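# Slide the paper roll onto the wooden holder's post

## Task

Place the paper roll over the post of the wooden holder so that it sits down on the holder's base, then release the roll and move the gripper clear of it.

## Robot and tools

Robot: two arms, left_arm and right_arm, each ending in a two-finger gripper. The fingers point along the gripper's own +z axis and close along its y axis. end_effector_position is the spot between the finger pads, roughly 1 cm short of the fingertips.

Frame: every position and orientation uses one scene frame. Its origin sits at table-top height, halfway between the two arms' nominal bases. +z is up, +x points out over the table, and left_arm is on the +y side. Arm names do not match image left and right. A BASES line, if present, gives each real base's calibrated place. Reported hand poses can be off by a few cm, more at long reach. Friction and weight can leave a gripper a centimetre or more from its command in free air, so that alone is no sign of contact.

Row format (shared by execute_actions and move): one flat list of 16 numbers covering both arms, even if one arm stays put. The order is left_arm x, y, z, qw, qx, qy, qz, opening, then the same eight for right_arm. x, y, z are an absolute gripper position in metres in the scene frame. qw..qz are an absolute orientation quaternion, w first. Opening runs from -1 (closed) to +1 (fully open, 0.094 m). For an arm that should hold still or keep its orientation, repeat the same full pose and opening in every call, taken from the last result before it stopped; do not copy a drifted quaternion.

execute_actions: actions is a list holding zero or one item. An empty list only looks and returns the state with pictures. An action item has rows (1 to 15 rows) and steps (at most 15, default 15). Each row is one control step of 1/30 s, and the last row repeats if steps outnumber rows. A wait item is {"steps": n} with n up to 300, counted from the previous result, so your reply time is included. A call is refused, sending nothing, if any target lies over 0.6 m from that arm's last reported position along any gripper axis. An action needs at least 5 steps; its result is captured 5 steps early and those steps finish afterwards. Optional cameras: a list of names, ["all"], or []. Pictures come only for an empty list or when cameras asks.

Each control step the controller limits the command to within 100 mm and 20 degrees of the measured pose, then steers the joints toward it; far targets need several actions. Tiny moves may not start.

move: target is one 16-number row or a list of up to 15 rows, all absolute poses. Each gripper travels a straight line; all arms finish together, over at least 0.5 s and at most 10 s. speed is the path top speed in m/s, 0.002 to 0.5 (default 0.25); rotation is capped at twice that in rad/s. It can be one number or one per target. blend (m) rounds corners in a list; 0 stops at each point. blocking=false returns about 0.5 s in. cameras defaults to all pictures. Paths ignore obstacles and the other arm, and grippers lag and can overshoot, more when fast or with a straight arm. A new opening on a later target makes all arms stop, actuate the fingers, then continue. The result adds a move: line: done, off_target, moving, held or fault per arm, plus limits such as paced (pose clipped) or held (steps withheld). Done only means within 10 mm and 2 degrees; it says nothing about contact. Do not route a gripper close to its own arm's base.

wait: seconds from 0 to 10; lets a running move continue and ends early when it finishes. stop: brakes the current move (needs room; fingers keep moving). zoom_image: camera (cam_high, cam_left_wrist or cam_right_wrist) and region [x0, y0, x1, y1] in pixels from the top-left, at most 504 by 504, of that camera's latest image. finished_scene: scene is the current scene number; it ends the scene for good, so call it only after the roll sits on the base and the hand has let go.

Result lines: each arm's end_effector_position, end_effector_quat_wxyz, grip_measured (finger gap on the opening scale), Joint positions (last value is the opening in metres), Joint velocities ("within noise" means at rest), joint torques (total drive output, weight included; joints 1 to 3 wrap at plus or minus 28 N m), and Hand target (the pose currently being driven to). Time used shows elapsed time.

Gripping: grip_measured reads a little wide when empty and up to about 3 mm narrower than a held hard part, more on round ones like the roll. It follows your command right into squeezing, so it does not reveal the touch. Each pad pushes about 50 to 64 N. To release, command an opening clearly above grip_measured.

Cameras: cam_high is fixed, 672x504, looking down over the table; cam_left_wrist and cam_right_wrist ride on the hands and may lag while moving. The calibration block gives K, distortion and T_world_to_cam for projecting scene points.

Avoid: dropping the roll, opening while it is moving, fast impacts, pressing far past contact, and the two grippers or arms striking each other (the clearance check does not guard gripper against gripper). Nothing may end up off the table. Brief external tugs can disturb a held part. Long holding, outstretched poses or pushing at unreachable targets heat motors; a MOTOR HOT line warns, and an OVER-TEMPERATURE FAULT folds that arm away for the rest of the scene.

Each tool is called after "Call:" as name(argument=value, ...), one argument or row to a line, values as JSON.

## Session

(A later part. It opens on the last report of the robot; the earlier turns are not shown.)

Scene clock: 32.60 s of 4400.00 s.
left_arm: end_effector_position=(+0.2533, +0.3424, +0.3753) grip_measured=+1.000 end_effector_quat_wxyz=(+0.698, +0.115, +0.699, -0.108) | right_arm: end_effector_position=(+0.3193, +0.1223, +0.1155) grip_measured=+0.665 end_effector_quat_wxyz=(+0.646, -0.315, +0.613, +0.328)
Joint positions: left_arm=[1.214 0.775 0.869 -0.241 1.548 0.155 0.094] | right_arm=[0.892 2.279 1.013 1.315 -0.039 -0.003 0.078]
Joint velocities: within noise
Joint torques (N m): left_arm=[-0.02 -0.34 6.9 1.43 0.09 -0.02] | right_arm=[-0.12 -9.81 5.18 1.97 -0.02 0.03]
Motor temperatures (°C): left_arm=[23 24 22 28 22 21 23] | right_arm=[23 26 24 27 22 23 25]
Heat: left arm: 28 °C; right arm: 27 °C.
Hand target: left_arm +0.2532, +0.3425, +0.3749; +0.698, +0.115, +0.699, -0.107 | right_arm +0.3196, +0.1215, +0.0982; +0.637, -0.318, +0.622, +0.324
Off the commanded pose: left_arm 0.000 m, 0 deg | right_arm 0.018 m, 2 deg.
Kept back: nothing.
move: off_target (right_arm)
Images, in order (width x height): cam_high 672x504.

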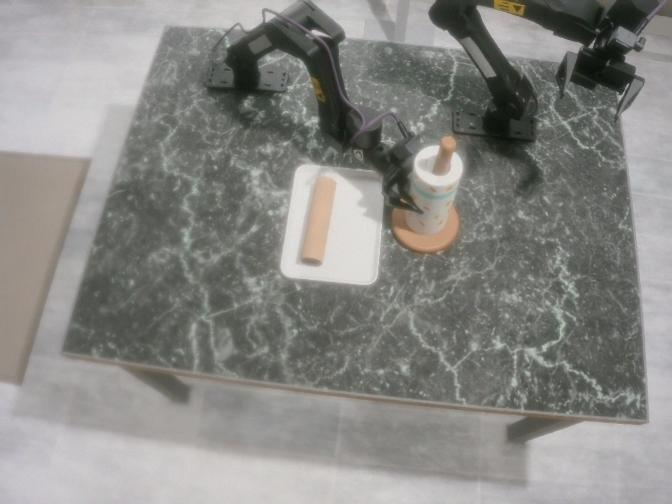

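Call:
move(
  target=[
    [0.2532,0.3424,0.3749,0.698,0.115,0.699,-0.107,1,0.3193,0.1223,0.1155,0.643,-0.316,0.616,0.326,1],
    [0.2532,0.3424,0.3749,0.698,0.115,0.699,-0.107,1,0.246,0.022,0.122,0.640,-0.317,0.619,0.325,1],
  ],
  speed=0.2,
  cameras=["cam_high"],
)

Call:
zoom_image(
  camera="cam_high",
  region=[360, 120, 510, 270],
)

Scene clock: 34.73 s of 4400.00 s.
left_arm: end_effector_position=(+0.2533, +0.3424, +0.3753) grip_measured=+1.000 end_effector_quat_wxyz=(+0.698, +0.115, +0.699, -0.108) | right_arm: end_effector_position=(+0.2472, +0.0256, +0.1087) grip_measured=+0.998 end_effector_quat_wxyz=(+0.628, -0.322, +0.633, +0.318)
Joint positions: left_arm=[1.214 0.775 0.869 -0.241 1.548 0.155 0.094] | right_arm=[0.884 2.033 0.478 1.546 -0.041 -0.003 0.094]
Joint velocities: within noise
Joint torques (N m): left_arm=[0.02 -0.34 6.82 1.46 0.09 -0.04] | right_arm=[-0.59 -12.34 2.35 2.04 -0.15 0.04]
Motor temperatures (°C): left_arm=[23 24 22 28 22 21 23] | right_arm=[23 26 24 27 22 23 25]
Heat: left arm: 28 °C; right arm: 27 °C.
Hand target: left_arm +0.2532, +0.3425, +0.3749; +0.698, +0.115, +0.699, -0.107 | right_arm +0.2462, +0.0223, +0.1218; +0.638, -0.319, +0.622, +0.324
Off the commanded pose: left_arm 0.000 m, 0 deg | right_arm 0.014 m, 2 deg.
joint sent to its limit (right arm) — joint 4 (wrist pitch), upper limit.
Kept back: nothing.
move: off_target (right_arm)
Images, in order (width x height): cam_high 672x504.

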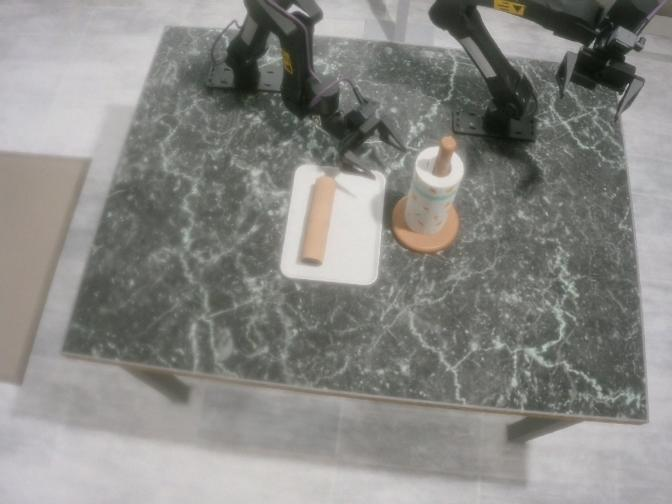

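Scaled by 3.360 from the camera's 672x504 image, which has a finer 960x720 frame.

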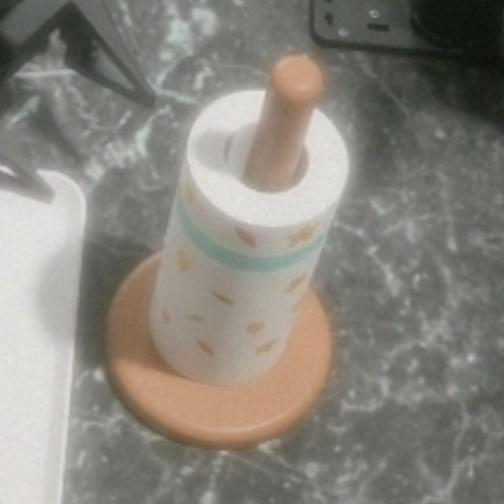

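Released, standing.

Call:
finished_scene(
  scene=1,
)

The scene is finished: the task was done.


## Next scene

The same job, from a new start.

Call:
execute_actions(
  actions=[],
  cameras=["all"],
)

Call:
zoom_image(
  camera="cam_high",
  region=[100, 100, 560, 360],
)

Scene clock: 0.00 s of 4400.00 s.
left_arm: end_effector_position=(+0.4202, +0.4363, +0.1842) grip_measured=+1.000 end_effector_quat_wxyz=(+0.502, -0.148, +0.852, +0.022) | right_arm: end_effector_position=(+0.3129, -0.0584, +0.2484) grip_measured=+1.000 end_effector_quat_wxyz=(+0.226, -0.313, +0.833, +0.396)
Joint positions: left_arm=[0.514 1.361 0.847 -0.026 0.275 0.032 0.094] | right_arm=[0.374 1.689 1.564 -0.823 -0.767 -0.075 0.094]
Joint velocities: within noise
Joint torques (N m): no reading
Motor temperatures (°C): left_arm=[23 24 21 24 22 21 23] | right_arm=[23 23 22 22 22 23 24]
Heat: left arm: 24 °C; right arm: 24 °C.
Hand target: left_arm +0.4204, +0.4360, +0.1883; +0.505, -0.146, +0.850, +0.022 | right_arm +0.3117, -0.0574, +0.2582; +0.235, -0.319, +0.826, +0.401
camera_calibration:
cam_left_wrist: T_world_to_cam=[[0.309565, -0.923343, 0.227172, 0.226925], [-0.769323, -0.383616, -0.510863, 0.609734], [0.558849, -0.0166232, -0.829103, 0.0287855], [0, 0, 0, 1]] pos_world=[0.382748, 0.443912, 0.283806]
cam_right_wrist: T_world_to_cam=[[0.784237, -0.424313, -0.452692, -0.15854], [-0.588642, -0.739459, -0.326651, 0.24589], [-0.196145, 0.522645, -0.82968, 0.401938], [0, 0, 0, 1]] pos_world=[0.347912, -0.0955156, 0.34203]

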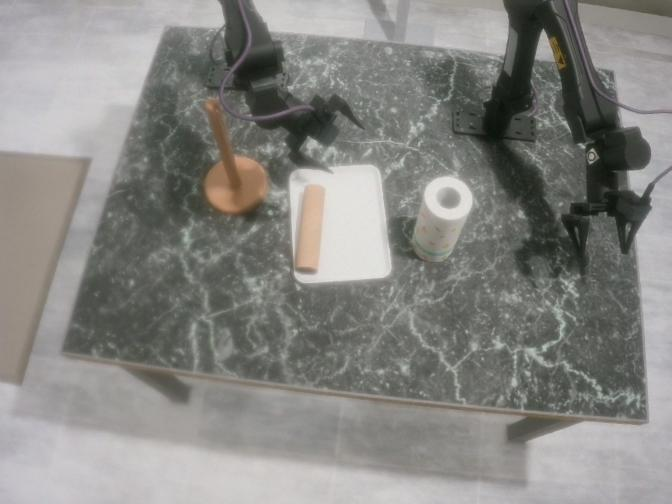

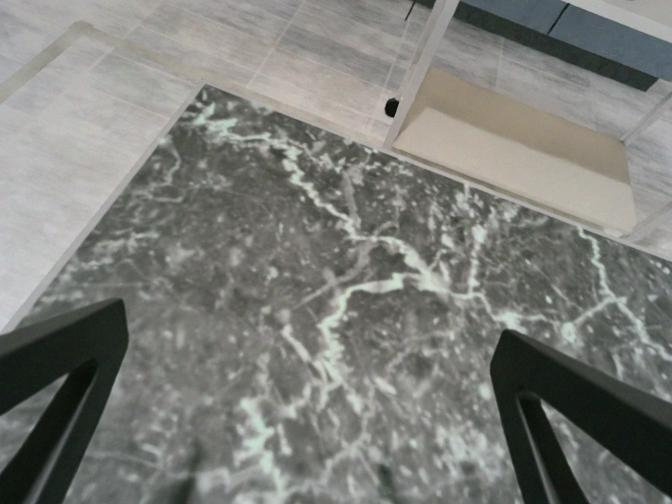

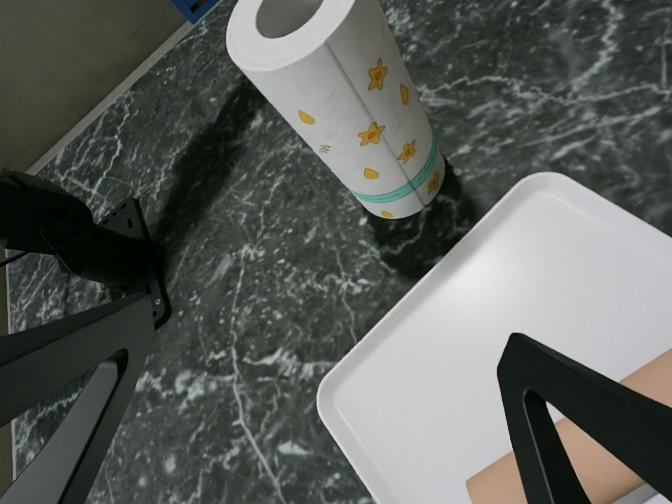

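Scaled by 1.096 from the camera's 672x504 image, which has a finer 960x720 frame.

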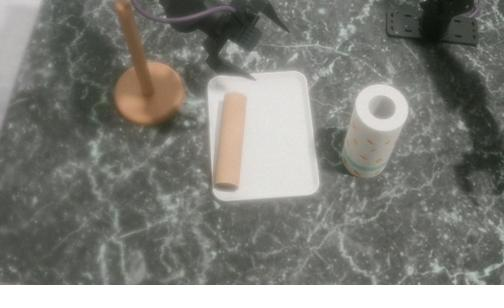

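Call:
move(
  target=[
    [0.36,0.30,0.22,0.6276,0.1658,0.7478,-0.1391,1,0.22,-0.15,0.42,0.653,-0.271,0.653,0.271,1],
    [0.30,0.178,0.21,0.6276,0.1658,0.7478,-0.1391,1,0.29,-0.34,0.47,0.707,0,0.707,0,1],
    [0.30,0.178,0.21,0.6276,0.1658,0.7478,-0.1391,1,0.17,-0.56,0.38,0.641,0.299,0.641,-0.299,1],
  ],
  speed=0.5,
  blend=0.06,
)

Call:
zoom_image(
  camera="cam_high",
  region=[160, 60, 310, 220],
)

Scene clock: 6.77 s of 4400.00 s.
left_arm: end_effector_position=(+0.3028, +0.1783, +0.2209) grip_measured=+1.000 end_effector_quat_wxyz=(+0.637, +0.169, +0.739, -0.136) | right_arm: end_effector_position=(+0.1718, -0.5567, +0.3819) grip_measured=+1.000 end_effector_quat_wxyz=(+0.642, +0.296, +0.644, -0.292)
Joint positions: left_arm=[-0.159 0.468 0.312 -0.001 0.29 0.061 0.094] | right_arm=[-0.854 0.7 0.844 -0.15 0.017 0.004 0.094]
Joint velocities: within noise
Joint torques (N m): left_arm=[-0.55 -0.29 6.02 2.02 -0.04 -0.11] | right_arm=[-0.55 0.05 6.13 2.02 0.08 -0.03]
Motor temperatures (°C): left_arm=[23 24 21 26 22 21 23] | right_arm=[23 24 23 24 22 23 24]
Heat: left arm: 26 °C; right arm: 24 °C.
Hand target: left_arm +0.3004, +0.1779, +0.2101; +0.628, +0.166, +0.748, -0.139 | right_arm +0.1700, -0.5600, +0.3800; +0.641, +0.299, +0.641, -0.299
Off the commanded pose: left_arm 0.011 m, 2 deg | right_arm 0.004 m, 1 deg.
Kept back: nothing.
move: off_target (left_arm)
camera_calibration:
cam_left_wrist: T_world_to_cam=[[-0.42243, -0.899752, 0.109545, 0.260119], [-0.578507, 0.174599, -0.796772, 0.345024], [0.69777, -0.399953, -0.594268, 0.0950112], [0, 0, 0, 1]] pos_world=[0.243185, 0.211802, 0.302873]
cam_right_wrist: T_world_to_cam=[[-0.734647, -0.668182, 0.117589, -0.291512], [-0.401724, 0.288746, -0.869048, 0.585433], [0.546729, -0.685681, -0.480551, -0.188241], [0, 0, 0, 1]] pos_world=[0.12394, -0.492898, 0.452588]

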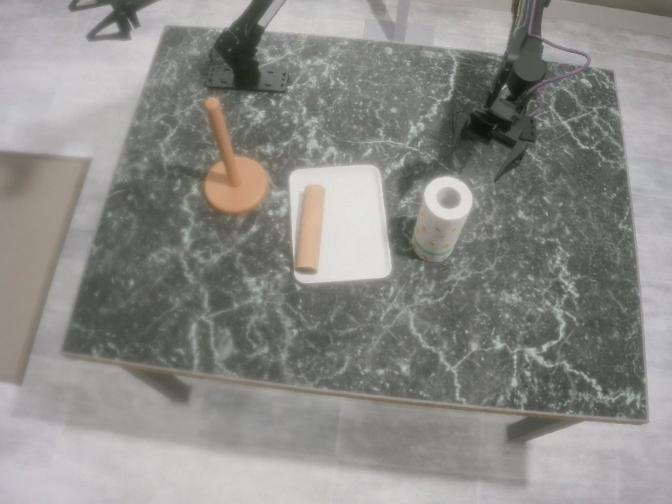

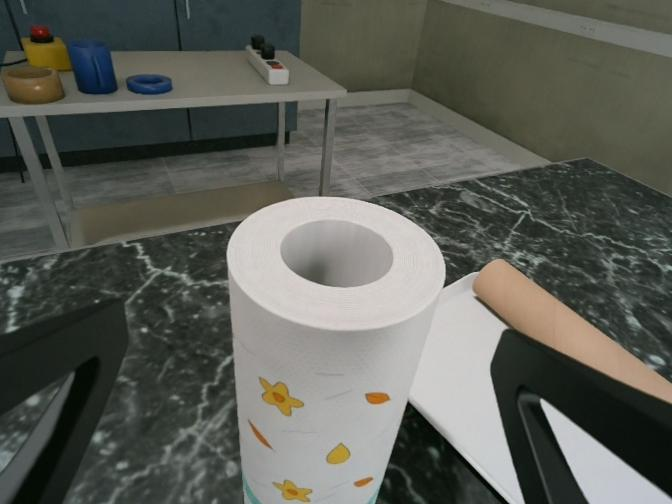

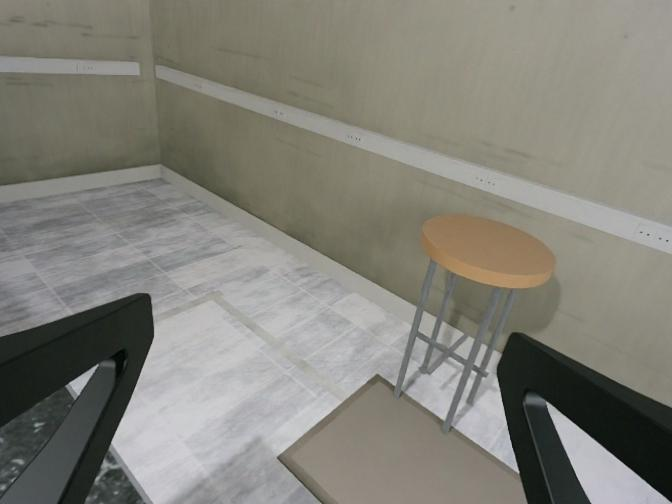

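Scaled by 3.150 from the camera's 672x504 image, which has a finer 960x720 frame.

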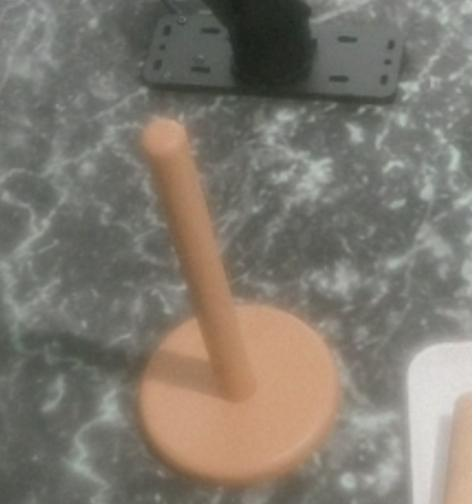

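Call:
move(
  target=[0.3126,0.1656,0.115,0.6276,0.1658,0.7478,-0.1391,1,0.17,-0.56,0.38,0.641,0.299,0.641,-0.299,1],
  speed=0.25,
  cameras=["cam_left_wrist","cam_high"],
)

Scene clock: 9.00 s of 4400.00 s.
left_arm: end_effector_position=(+0.3163, +0.1651, +0.1237) grip_measured=+1.000 end_effector_quat_wxyz=(+0.620, +0.173, +0.754, -0.135) | right_arm: end_effector_position=(+0.1718, -0.5567, +0.3824) grip_measured=+1.000 end_effector_quat_wxyz=(+0.642, +0.296, +0.643, -0.292)
Joint positions: left_arm=[-0.245 0.862 0.003 0.658 0.21 0.054 0.094] | right_arm=[-0.854 0.7 0.844 -0.148 0.017 0.004 0.094]
Joint velocities: within noise
Joint torques (N m): left_arm=[-0.21 -0.47 5.42 2.22 -0.01 -0.12] | right_arm=[-0.68 0.1 6.05 2.03 0.07 -0.01]
Motor temperatures (°C): left_arm=[23 24 21 26 22 21 23] | right_arm=[23 24 23 24 22 23 24]
Heat: left arm: 26 °C; right arm: 24 °C.
Hand target: left_arm +0.3130, +0.1656, +0.1156; +0.612, +0.170, +0.760, -0.137 | right_arm +0.1700, -0.5600, +0.3800; +0.641, +0.299, +0.641, -0.299
Off the commanded pose: left_arm 0.009 m, 1 deg | right_arm 0.004 m, 1 deg.
joint sent to its limit (left arm) — joint 3 (elbow), lower limit, where the elbow is as bent as it goes.
Kept back: nothing.
move: done
camera_calibration:
cam_left_wrist: T_world_to_cam=[[-0.422865, -0.899075, 0.113359, 0.2641], [-0.611072, 0.190538, -0.768301, 0.281819], [0.669161, -0.394158, -0.629971, 0.0350438], [0, 0, 0, 1]] pos_world=[0.260441, 0.197562, 0.208661]
Images, in order (width x height): cam_high 672x504, cam_left_wrist 672x504.

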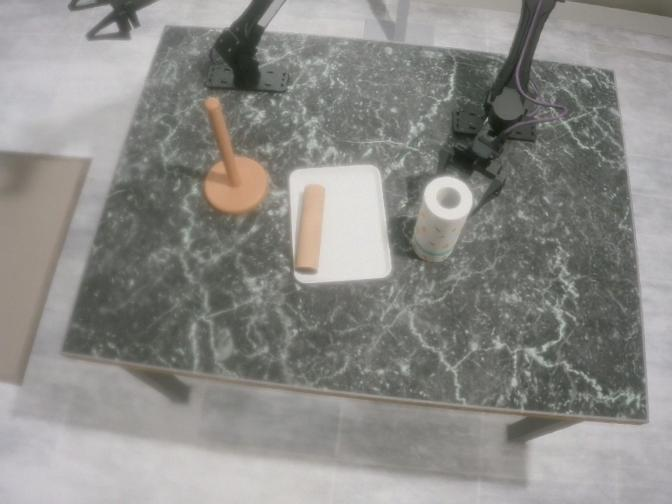

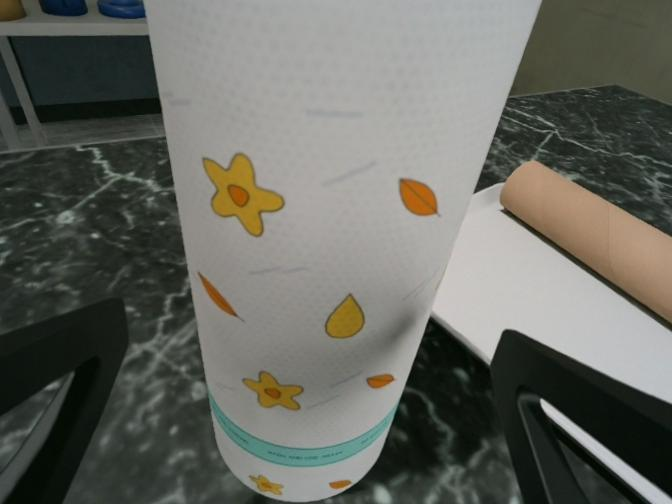

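Call:
move(
  target=[0.3635,0.139,0.10,0.6276,0.1658,0.7478,-0.1391,1,0.17,-0.56,0.38,0.641,0.299,0.641,-0.299,1],
  speed=0.12,
  cameras=["cam_left_wrist","cam_high"],
)

Call:
zoom_image(
  camera="cam_high",
  region=[380, 120, 530, 270],
)

Scene clock: 11.03 s of 4400.00 s.
left_arm: end_effector_position=(+0.3595, +0.1417, +0.0994) grip_measured=+1.000 end_effector_quat_wxyz=(+0.627, +0.169, +0.749, -0.136) | right_arm: end_effector_position=(+0.1718, -0.5567, +0.3825) grip_measured=+1.000 end_effector_quat_wxyz=(+0.643, +0.296, +0.643, -0.293)
Joint positions: left_arm=[-0.327 1.57 0.084 1.306 0.125 0.03 0.094] | right_arm=[-0.854 0.7 0.844 -0.147 0.017 0.004 0.094]
Joint velocities: within noise
Joint torques (N m): left_arm=[-0.62 -3.15 5.49 2.25 -0.06 -0.13] | right_arm=[-0.61 0.06 6.15 2.03 0.07 0]
Motor temperatures (°C): left_arm=[23 24 21 27 22 21 23] | right_arm=[23 24 23 25 22 23 24]
Heat: left arm: 27 °C; right arm: 25 °C.
Hand target: left_arm +0.3633, +0.1391, +0.0999; +0.627, +0.166, +0.748, -0.139 | right_arm +0.1700, -0.5600, +0.3800; +0.641, +0.299, +0.641, -0.299
Off the commanded pose: left_arm 0.005 m, 0 deg | right_arm 0.004 m, 1 deg.
Kept back: nothing.
move: done
camera_calibration:
cam_left_wrist: T_world_to_cam=[[-0.419298, -0.900276, 0.117013, 0.262578], [-0.60028, 0.178239, -0.779676, 0.292979], [0.681067, -0.397157, -0.615153, -0.0237487], [0, 0, 0, 1]] pos_world=[0.302142, 0.174741, 0.183094]
Images, in order (width x height): cam_high 672x504, cam_left_wrist 672x504.

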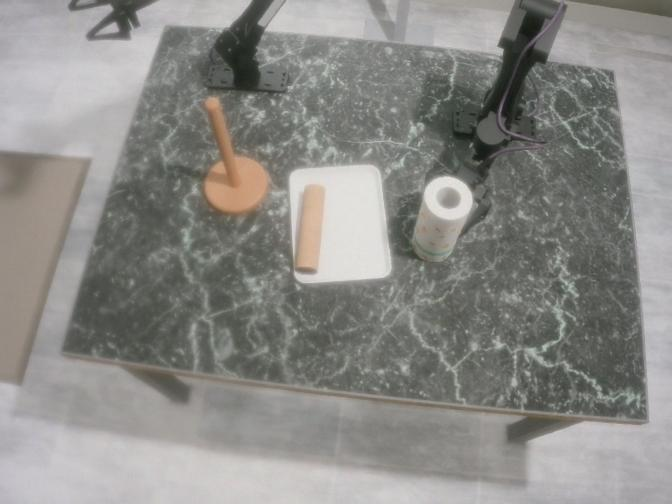

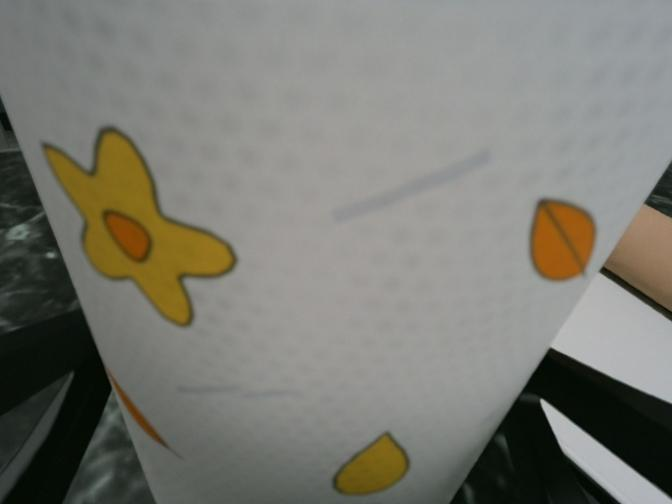

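Scaled by 3.360 from the camera's 672x504 image, which has a finer 960x720 frame.

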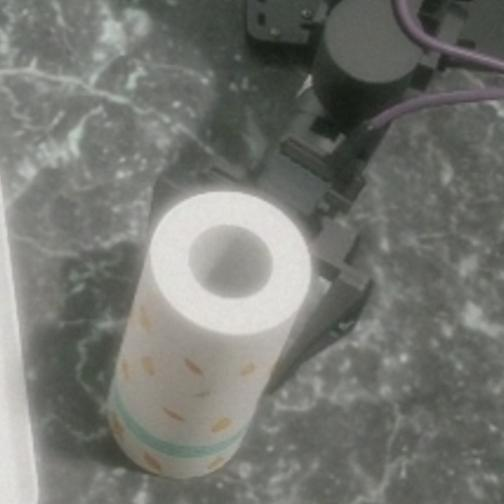

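Call:
move(
  target=[
    [0.3625,0.139,0.10,0.6276,0.1658,0.7478,-0.1391,0.4,0.17,-0.56,0.38,0.641,0.299,0.641,-0.299,1],
    [0.36,0.12,0.28,0.6276,0.1658,0.7478,-0.1391,0.4,0.17,-0.56,0.38,0.641,0.299,0.641,-0.299,1],
    [0.305,-0.19,0.445,0.5421,0.4116,0.6460,-0.3454,0.4,0.17,-0.56,0.38,0.641,0.299,0.641,-0.299,1],
  ],
  speed=0.3,
  blend=0.08,
  cameras=["cam_left_wrist","cam_high"],
)

Call:
zoom_image(
  camera="cam_high",
  region=[180, 0, 380, 150],
)

Scene clock: 14.87 s of 4400.00 s.
left_arm: end_effector_position=(+0.3025, -0.1844, +0.4372) grip_measured=+0.517 end_effector_quat_wxyz=(+0.535, +0.409, +0.655, -0.343) | right_arm: end_effector_position=(+0.1718, -0.5567, +0.3825) grip_measured=+1.000 end_effector_quat_wxyz=(+0.643, +0.296, +0.643, -0.293)
Joint positions: left_arm=[-1.018 1.684 1.871 -0.383 0.126 0.013 0.071] | right_arm=[-0.854 0.7 0.844 -0.147 0.017 0.004 0.094]
Joint velocities: within noise
Joint torques (N m): left_arm=[0.12 -7.34 10.51 2.26 0.07 0.11] | right_arm=[-0.61 0.06 6.11 2.03 0.07 -0.01]
Motor temperatures (°C): left_arm=[23 24 22 28 22 21 24] | right_arm=[23 24 23 25 22 23 24]
Heat: left arm: 28 °C; right arm: 25 °C.
Hand target: left_arm +0.3048, -0.1896, +0.4449; +0.542, +0.411, +0.646, -0.346 | right_arm +0.1700, -0.5600, +0.3800; +0.641, +0.299, +0.641, -0.299
Off the commanded pose: left_arm 0.010 m, 1 deg | right_arm 0.004 m, 1 deg.
Kept back: nothing.
move: done; blend cut to 0 m at target 1
camera_calibration:
cam_left_wrist: T_world_to_cam=[[-0.893168, -0.428648, 0.136061, 0.127582], [-0.36858, 0.524356, -0.767593, 0.568759], [0.257682, -0.735739, -0.626329, 0.163856], [0, 0, 0, 1]] pos_world=[0.281362, -0.12299, 0.521844]
Images, in order (width x height): cam_high 672x504, cam_left_wrist 672x504.

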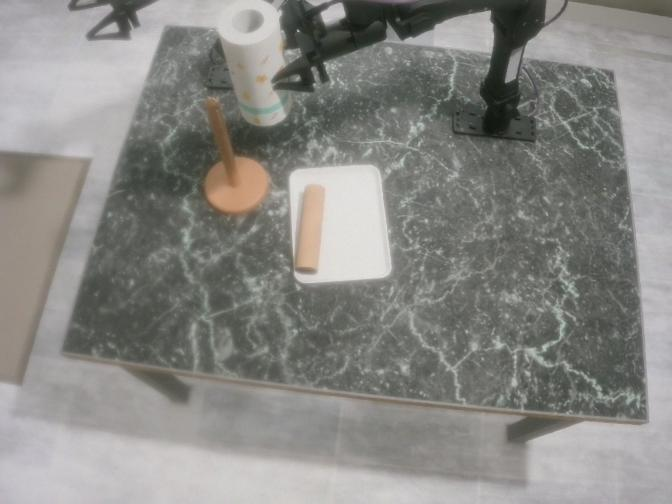

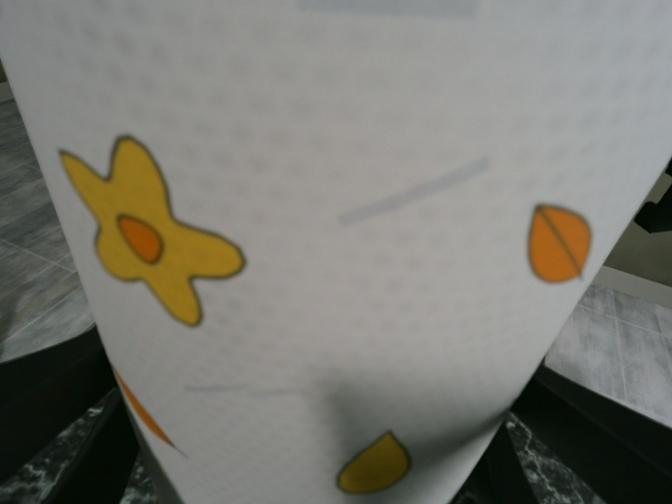

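Scaled by 2.520 from the camera's 672x504 image, which has a finer 960x720 frame.

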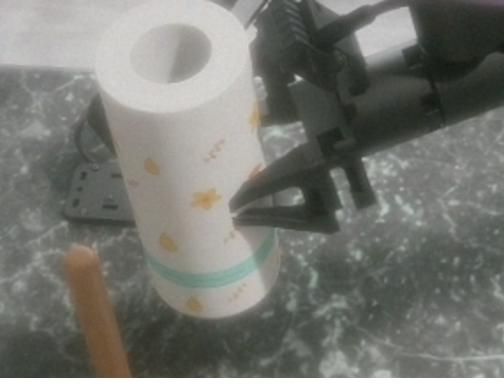

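Call:
move(
  target=[0.273,-0.295,0.445,0.5421,0.4116,0.6460,-0.3454,0.4,0.17,-0.56,0.38,0.641,0.299,0.641,-0.299,1],
  speed=0.2,
  cameras=["cam_high"],
)

Call:
zoom_image(
  camera="cam_high",
  region=[130, 0, 330, 150],
)

Scene clock: 16.77 s of 4400.00 s.
left_arm: end_effector_position=(+0.2674, -0.2879, +0.4474) grip_measured=+0.517 end_effector_quat_wxyz=(+0.540, +0.418, +0.644, -0.344) | right_arm: end_effector_position=(+0.1718, -0.5567, +0.3825) grip_measured=+1.000 end_effector_quat_wxyz=(+0.643, +0.296, +0.643, -0.293)
Joint positions: left_arm=[-1.215 2.07 2.426 -0.536 -0.052 -0.001 0.071] | right_arm=[-0.854 0.7 0.844 -0.147 0.017 0.004 0.094]
Joint velocities: within noise
Joint torques (N m): left_arm=[0.24 -9.7 9.74 2.29 -0.1 -0.12] | right_arm=[-0.62 0.08 6.16 2.03 0.07 0]
Motor temperatures (°C): left_arm=[23 24 22 28 22 21 24] | right_arm=[23 24 23 26 22 23 24]
Heat: left arm: 28 °C; right arm: 26 °C.
Hand target: left_arm +0.2728, -0.2945, +0.4448; +0.543, +0.411, +0.646, -0.346 | right_arm +0.1700, -0.5600, +0.3800; +0.641, +0.299, +0.641, -0.299
Off the commanded pose: left_arm 0.009 m, 1 deg | right_arm 0.004 m, 1 deg.
Kept back: nothing.
move: done
Images, in order (width x height): cam_high 672x504.

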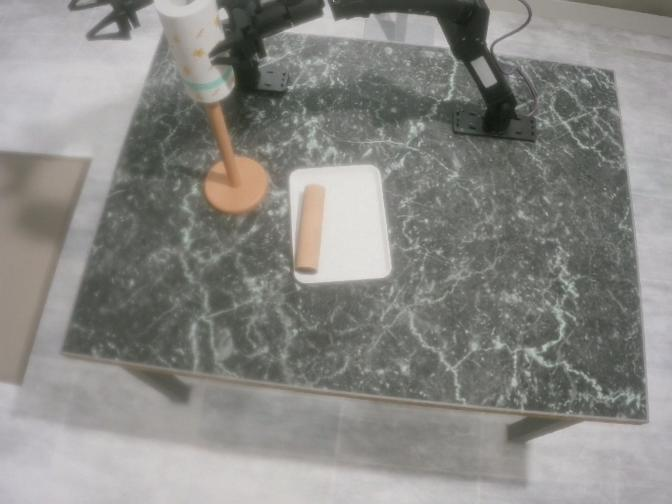

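Scaled by 2.520 from the camera's 672x504 image, which has a finer 960x720 frame.

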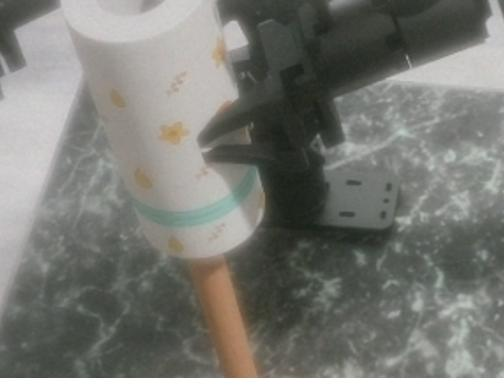

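Call:
move(
  target=[0.2705,-0.296,0.155,0.5421,0.4116,0.6460,-0.3454,0.4,0.17,-0.56,0.38,0.641,0.299,0.641,-0.299,1],
  speed=0.18,
  cameras=["cam_high"],
)

Call:
zoom_image(
  camera="cam_high",
  region=[150, 70, 300, 220],
)

Scene clock: 19.43 s of 4400.00 s.
left_arm: end_effector_position=(+0.2734, -0.2941, +0.1658) grip_measured=+0.517 end_effector_quat_wxyz=(+0.546, +0.412, +0.645, -0.342) | right_arm: end_effector_position=(+0.1718, -0.5567, +0.3825) grip_measured=+1.000 end_effector_quat_wxyz=(+0.643, +0.296, +0.643, -0.293)
Joint positions: left_arm=[-1.213 2.096 1.272 0.652 -0.066 -0.003 0.071] | right_arm=[-0.854 0.7 0.844 -0.147 0.017 0.004 0.094]
Joint velocities: within noise
Joint torques (N m): left_arm=[-0.53 -10.85 6.11 2.5 0.01 -0.12] | right_arm=[-0.58 0.05 6.12 2.03 0.07 -0.01]
Motor temperatures (°C): left_arm=[23 25 22 29 22 21 24] | right_arm=[23 24 23 26 22 23 24]
Heat: left arm: 29 °C; right arm: 26 °C.
Hand target: left_arm +0.2705, -0.2957, +0.1549; +0.542, +0.412, +0.646, -0.345 | right_arm +0.1700, -0.5600, +0.3800; +0.641, +0.299, +0.641, -0.299
Off the commanded pose: left_arm 0.011 m, 1 deg | right_arm 0.004 m, 1 deg.
Kept back: nothing.
move: off_target (left_arm)
Images, in order (width x height): cam_high 672x504.

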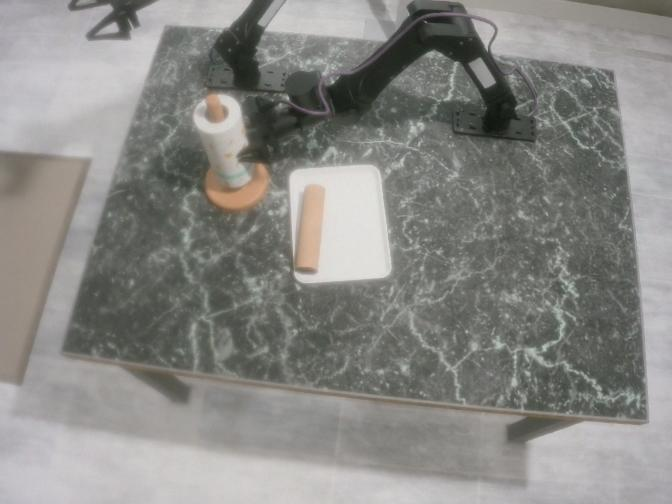

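Scaled by 3.360 from the camera's 672x504 image, which has a finer 960x720 frame.

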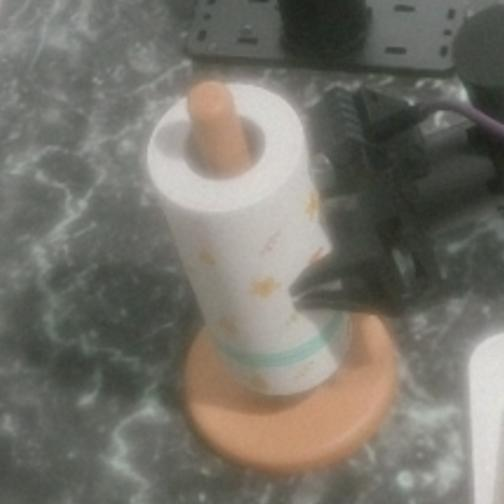

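Call:
move(
  target=[0.2695,-0.2955,0.100,0.5421,0.4116,0.6460,-0.3454,0.4,0.17,-0.56,0.38,0.641,0.299,0.641,-0.299,1],
  speed=0.07,
  cameras=["cam_high"],
)

Call:
zoom_image(
  camera="cam_high",
  region=[150, 70, 300, 220],
)

Scene clock: 20.77 s of 4400.00 s.
left_arm: end_effector_position=(+0.2746, -0.2970, +0.1305) grip_measured=+0.517 end_effector_quat_wxyz=(+0.559, +0.403, +0.634, -0.352) | right_arm: end_effector_position=(+0.1718, -0.5567, +0.3826) grip_measured=+1.000 end_effector_quat_wxyz=(+0.643, +0.296, +0.643, -0.293)
Joint positions: left_arm=[-1.213 2.207 1.234 0.844 -0.066 -0.004 0.071] | right_arm=[-0.854 0.7 0.844 -0.147 0.017 0.004 0.094]
Joint velocities: within noise
Joint torques (N m): left_arm=[-0.68 -9.85 4.62 2.37 -0.04 -0.12] | right_arm=[-0.57 0.03 6.11 2.01 0.07 -0.02]
Motor temperatures (°C): left_arm=[23 25 22 29 22 21 24] | right_arm=[23 24 23 26 22 23 24]
Heat: left arm: 29 °C; right arm: 26 °C.
Hand target: left_arm +0.2693, -0.2945, +0.1006; +0.542, +0.412, +0.646, -0.345 | right_arm +0.1700, -0.5600, +0.3801; +0.641, +0.299, +0.641, -0.299
Off the commanded pose: left_arm 0.031 m, 3 deg | right_arm 0.005 m, 1 deg.
Kept back: nothing.
move: off_target (left_arm)
Images, in order (width x height): cam_high 672x504.

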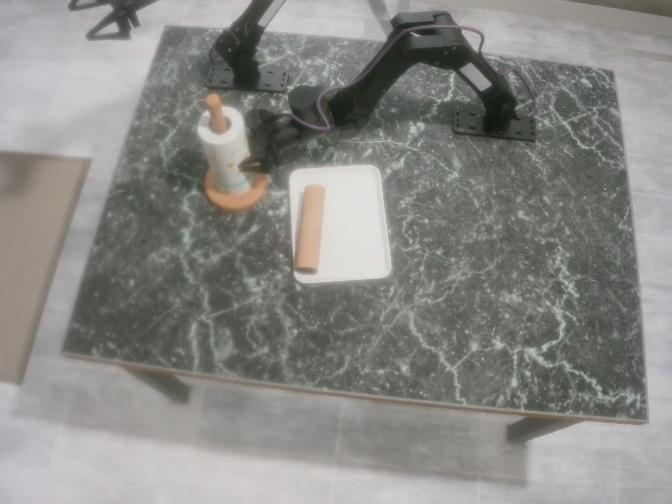

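Scaled by 3.360 from the camera's 672x504 image, which has a finer 960x720 frame.

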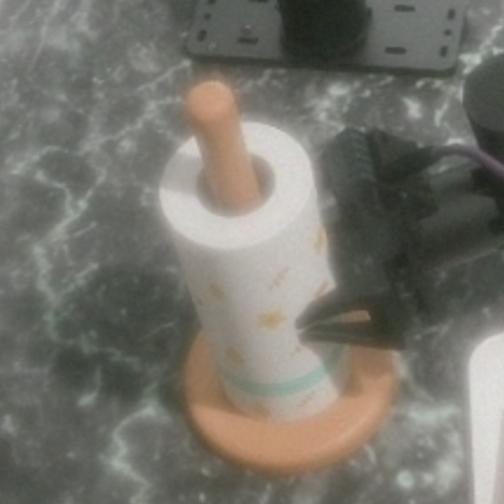

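Call:
move(
  target=[
    [0.2740,-0.2965,0.1275,0.559,0.403,0.634,-0.352,1,0.17,-0.56,0.38,0.641,0.299,0.641,-0.299,1],
    [0.219,-0.177,0.155,0.550,0.408,0.640,-0.349,1,0.17,-0.56,0.38,0.641,0.299,0.641,-0.299,1],
  ],
  speed=0.2,
  cameras=["cam_high"],
)

Call:
zoom_image(
  camera="cam_high",
  region=[150, 70, 300, 220],
)

Scene clock: 22.80 s of 4400.00 s.
left_arm: end_effector_position=(+0.2226, -0.1820, +0.1511) grip_measured=+0.999 end_effector_quat_wxyz=(+0.550, +0.411, +0.639, -0.347) | right_arm: end_effector_position=(+0.1718, -0.5567, +0.3826) grip_measured=+1.000 end_effector_quat_wxyz=(+0.643, +0.296, +0.643, -0.293)
Joint positions: left_arm=[-1.23 1.767 0.684 0.928 -0.076 -0.004 0.094] | right_arm=[-0.854 0.7 0.844 -0.147 0.017 0.004 0.094]
Joint velocities: within noise
Joint torques (N m): left_arm=[-0.53 -10.92 4.49 2.13 -0.08 -0.11] | right_arm=[-0.61 0.06 6.11 2.03 0.09 0]
Motor temperatures (°C): left_arm=[23 26 22 29 22 21 24] | right_arm=[23 24 23 26 22 23 24]
Heat: left arm: 29 °C; right arm: 26 °C.
Hand target: left_arm +0.2192, -0.1772, +0.1549; +0.550, +0.408, +0.640, -0.349 | right_arm +0.1700, -0.5600, +0.3800; +0.641, +0.299, +0.641, -0.299
Off the commanded pose: left_arm 0.007 m, 0 deg | right_arm 0.005 m, 1 deg.
Kept back: nothing.
move: done
Images, in order (width x height): cam_high 672x504.

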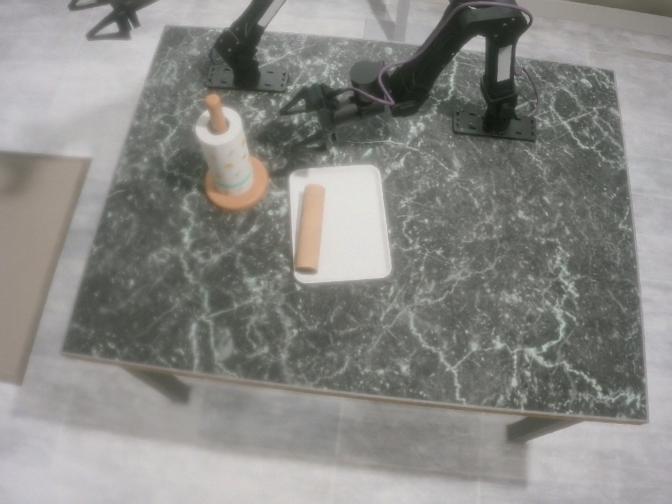

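Scaled by 3.360 from the camera's 672x504 image, which has a finer 960x720 frame.

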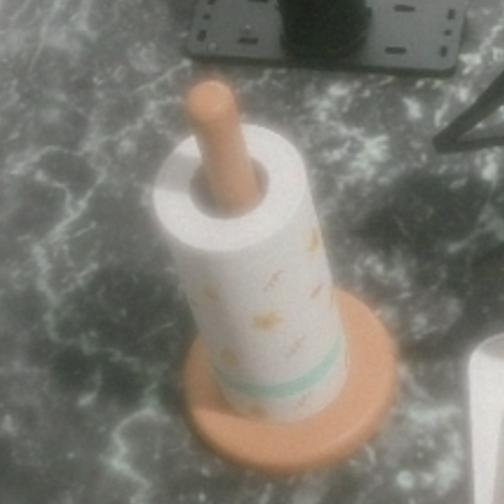

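Call:
finished_scene(
  scene=2,
)

The scene is finished: the task was done.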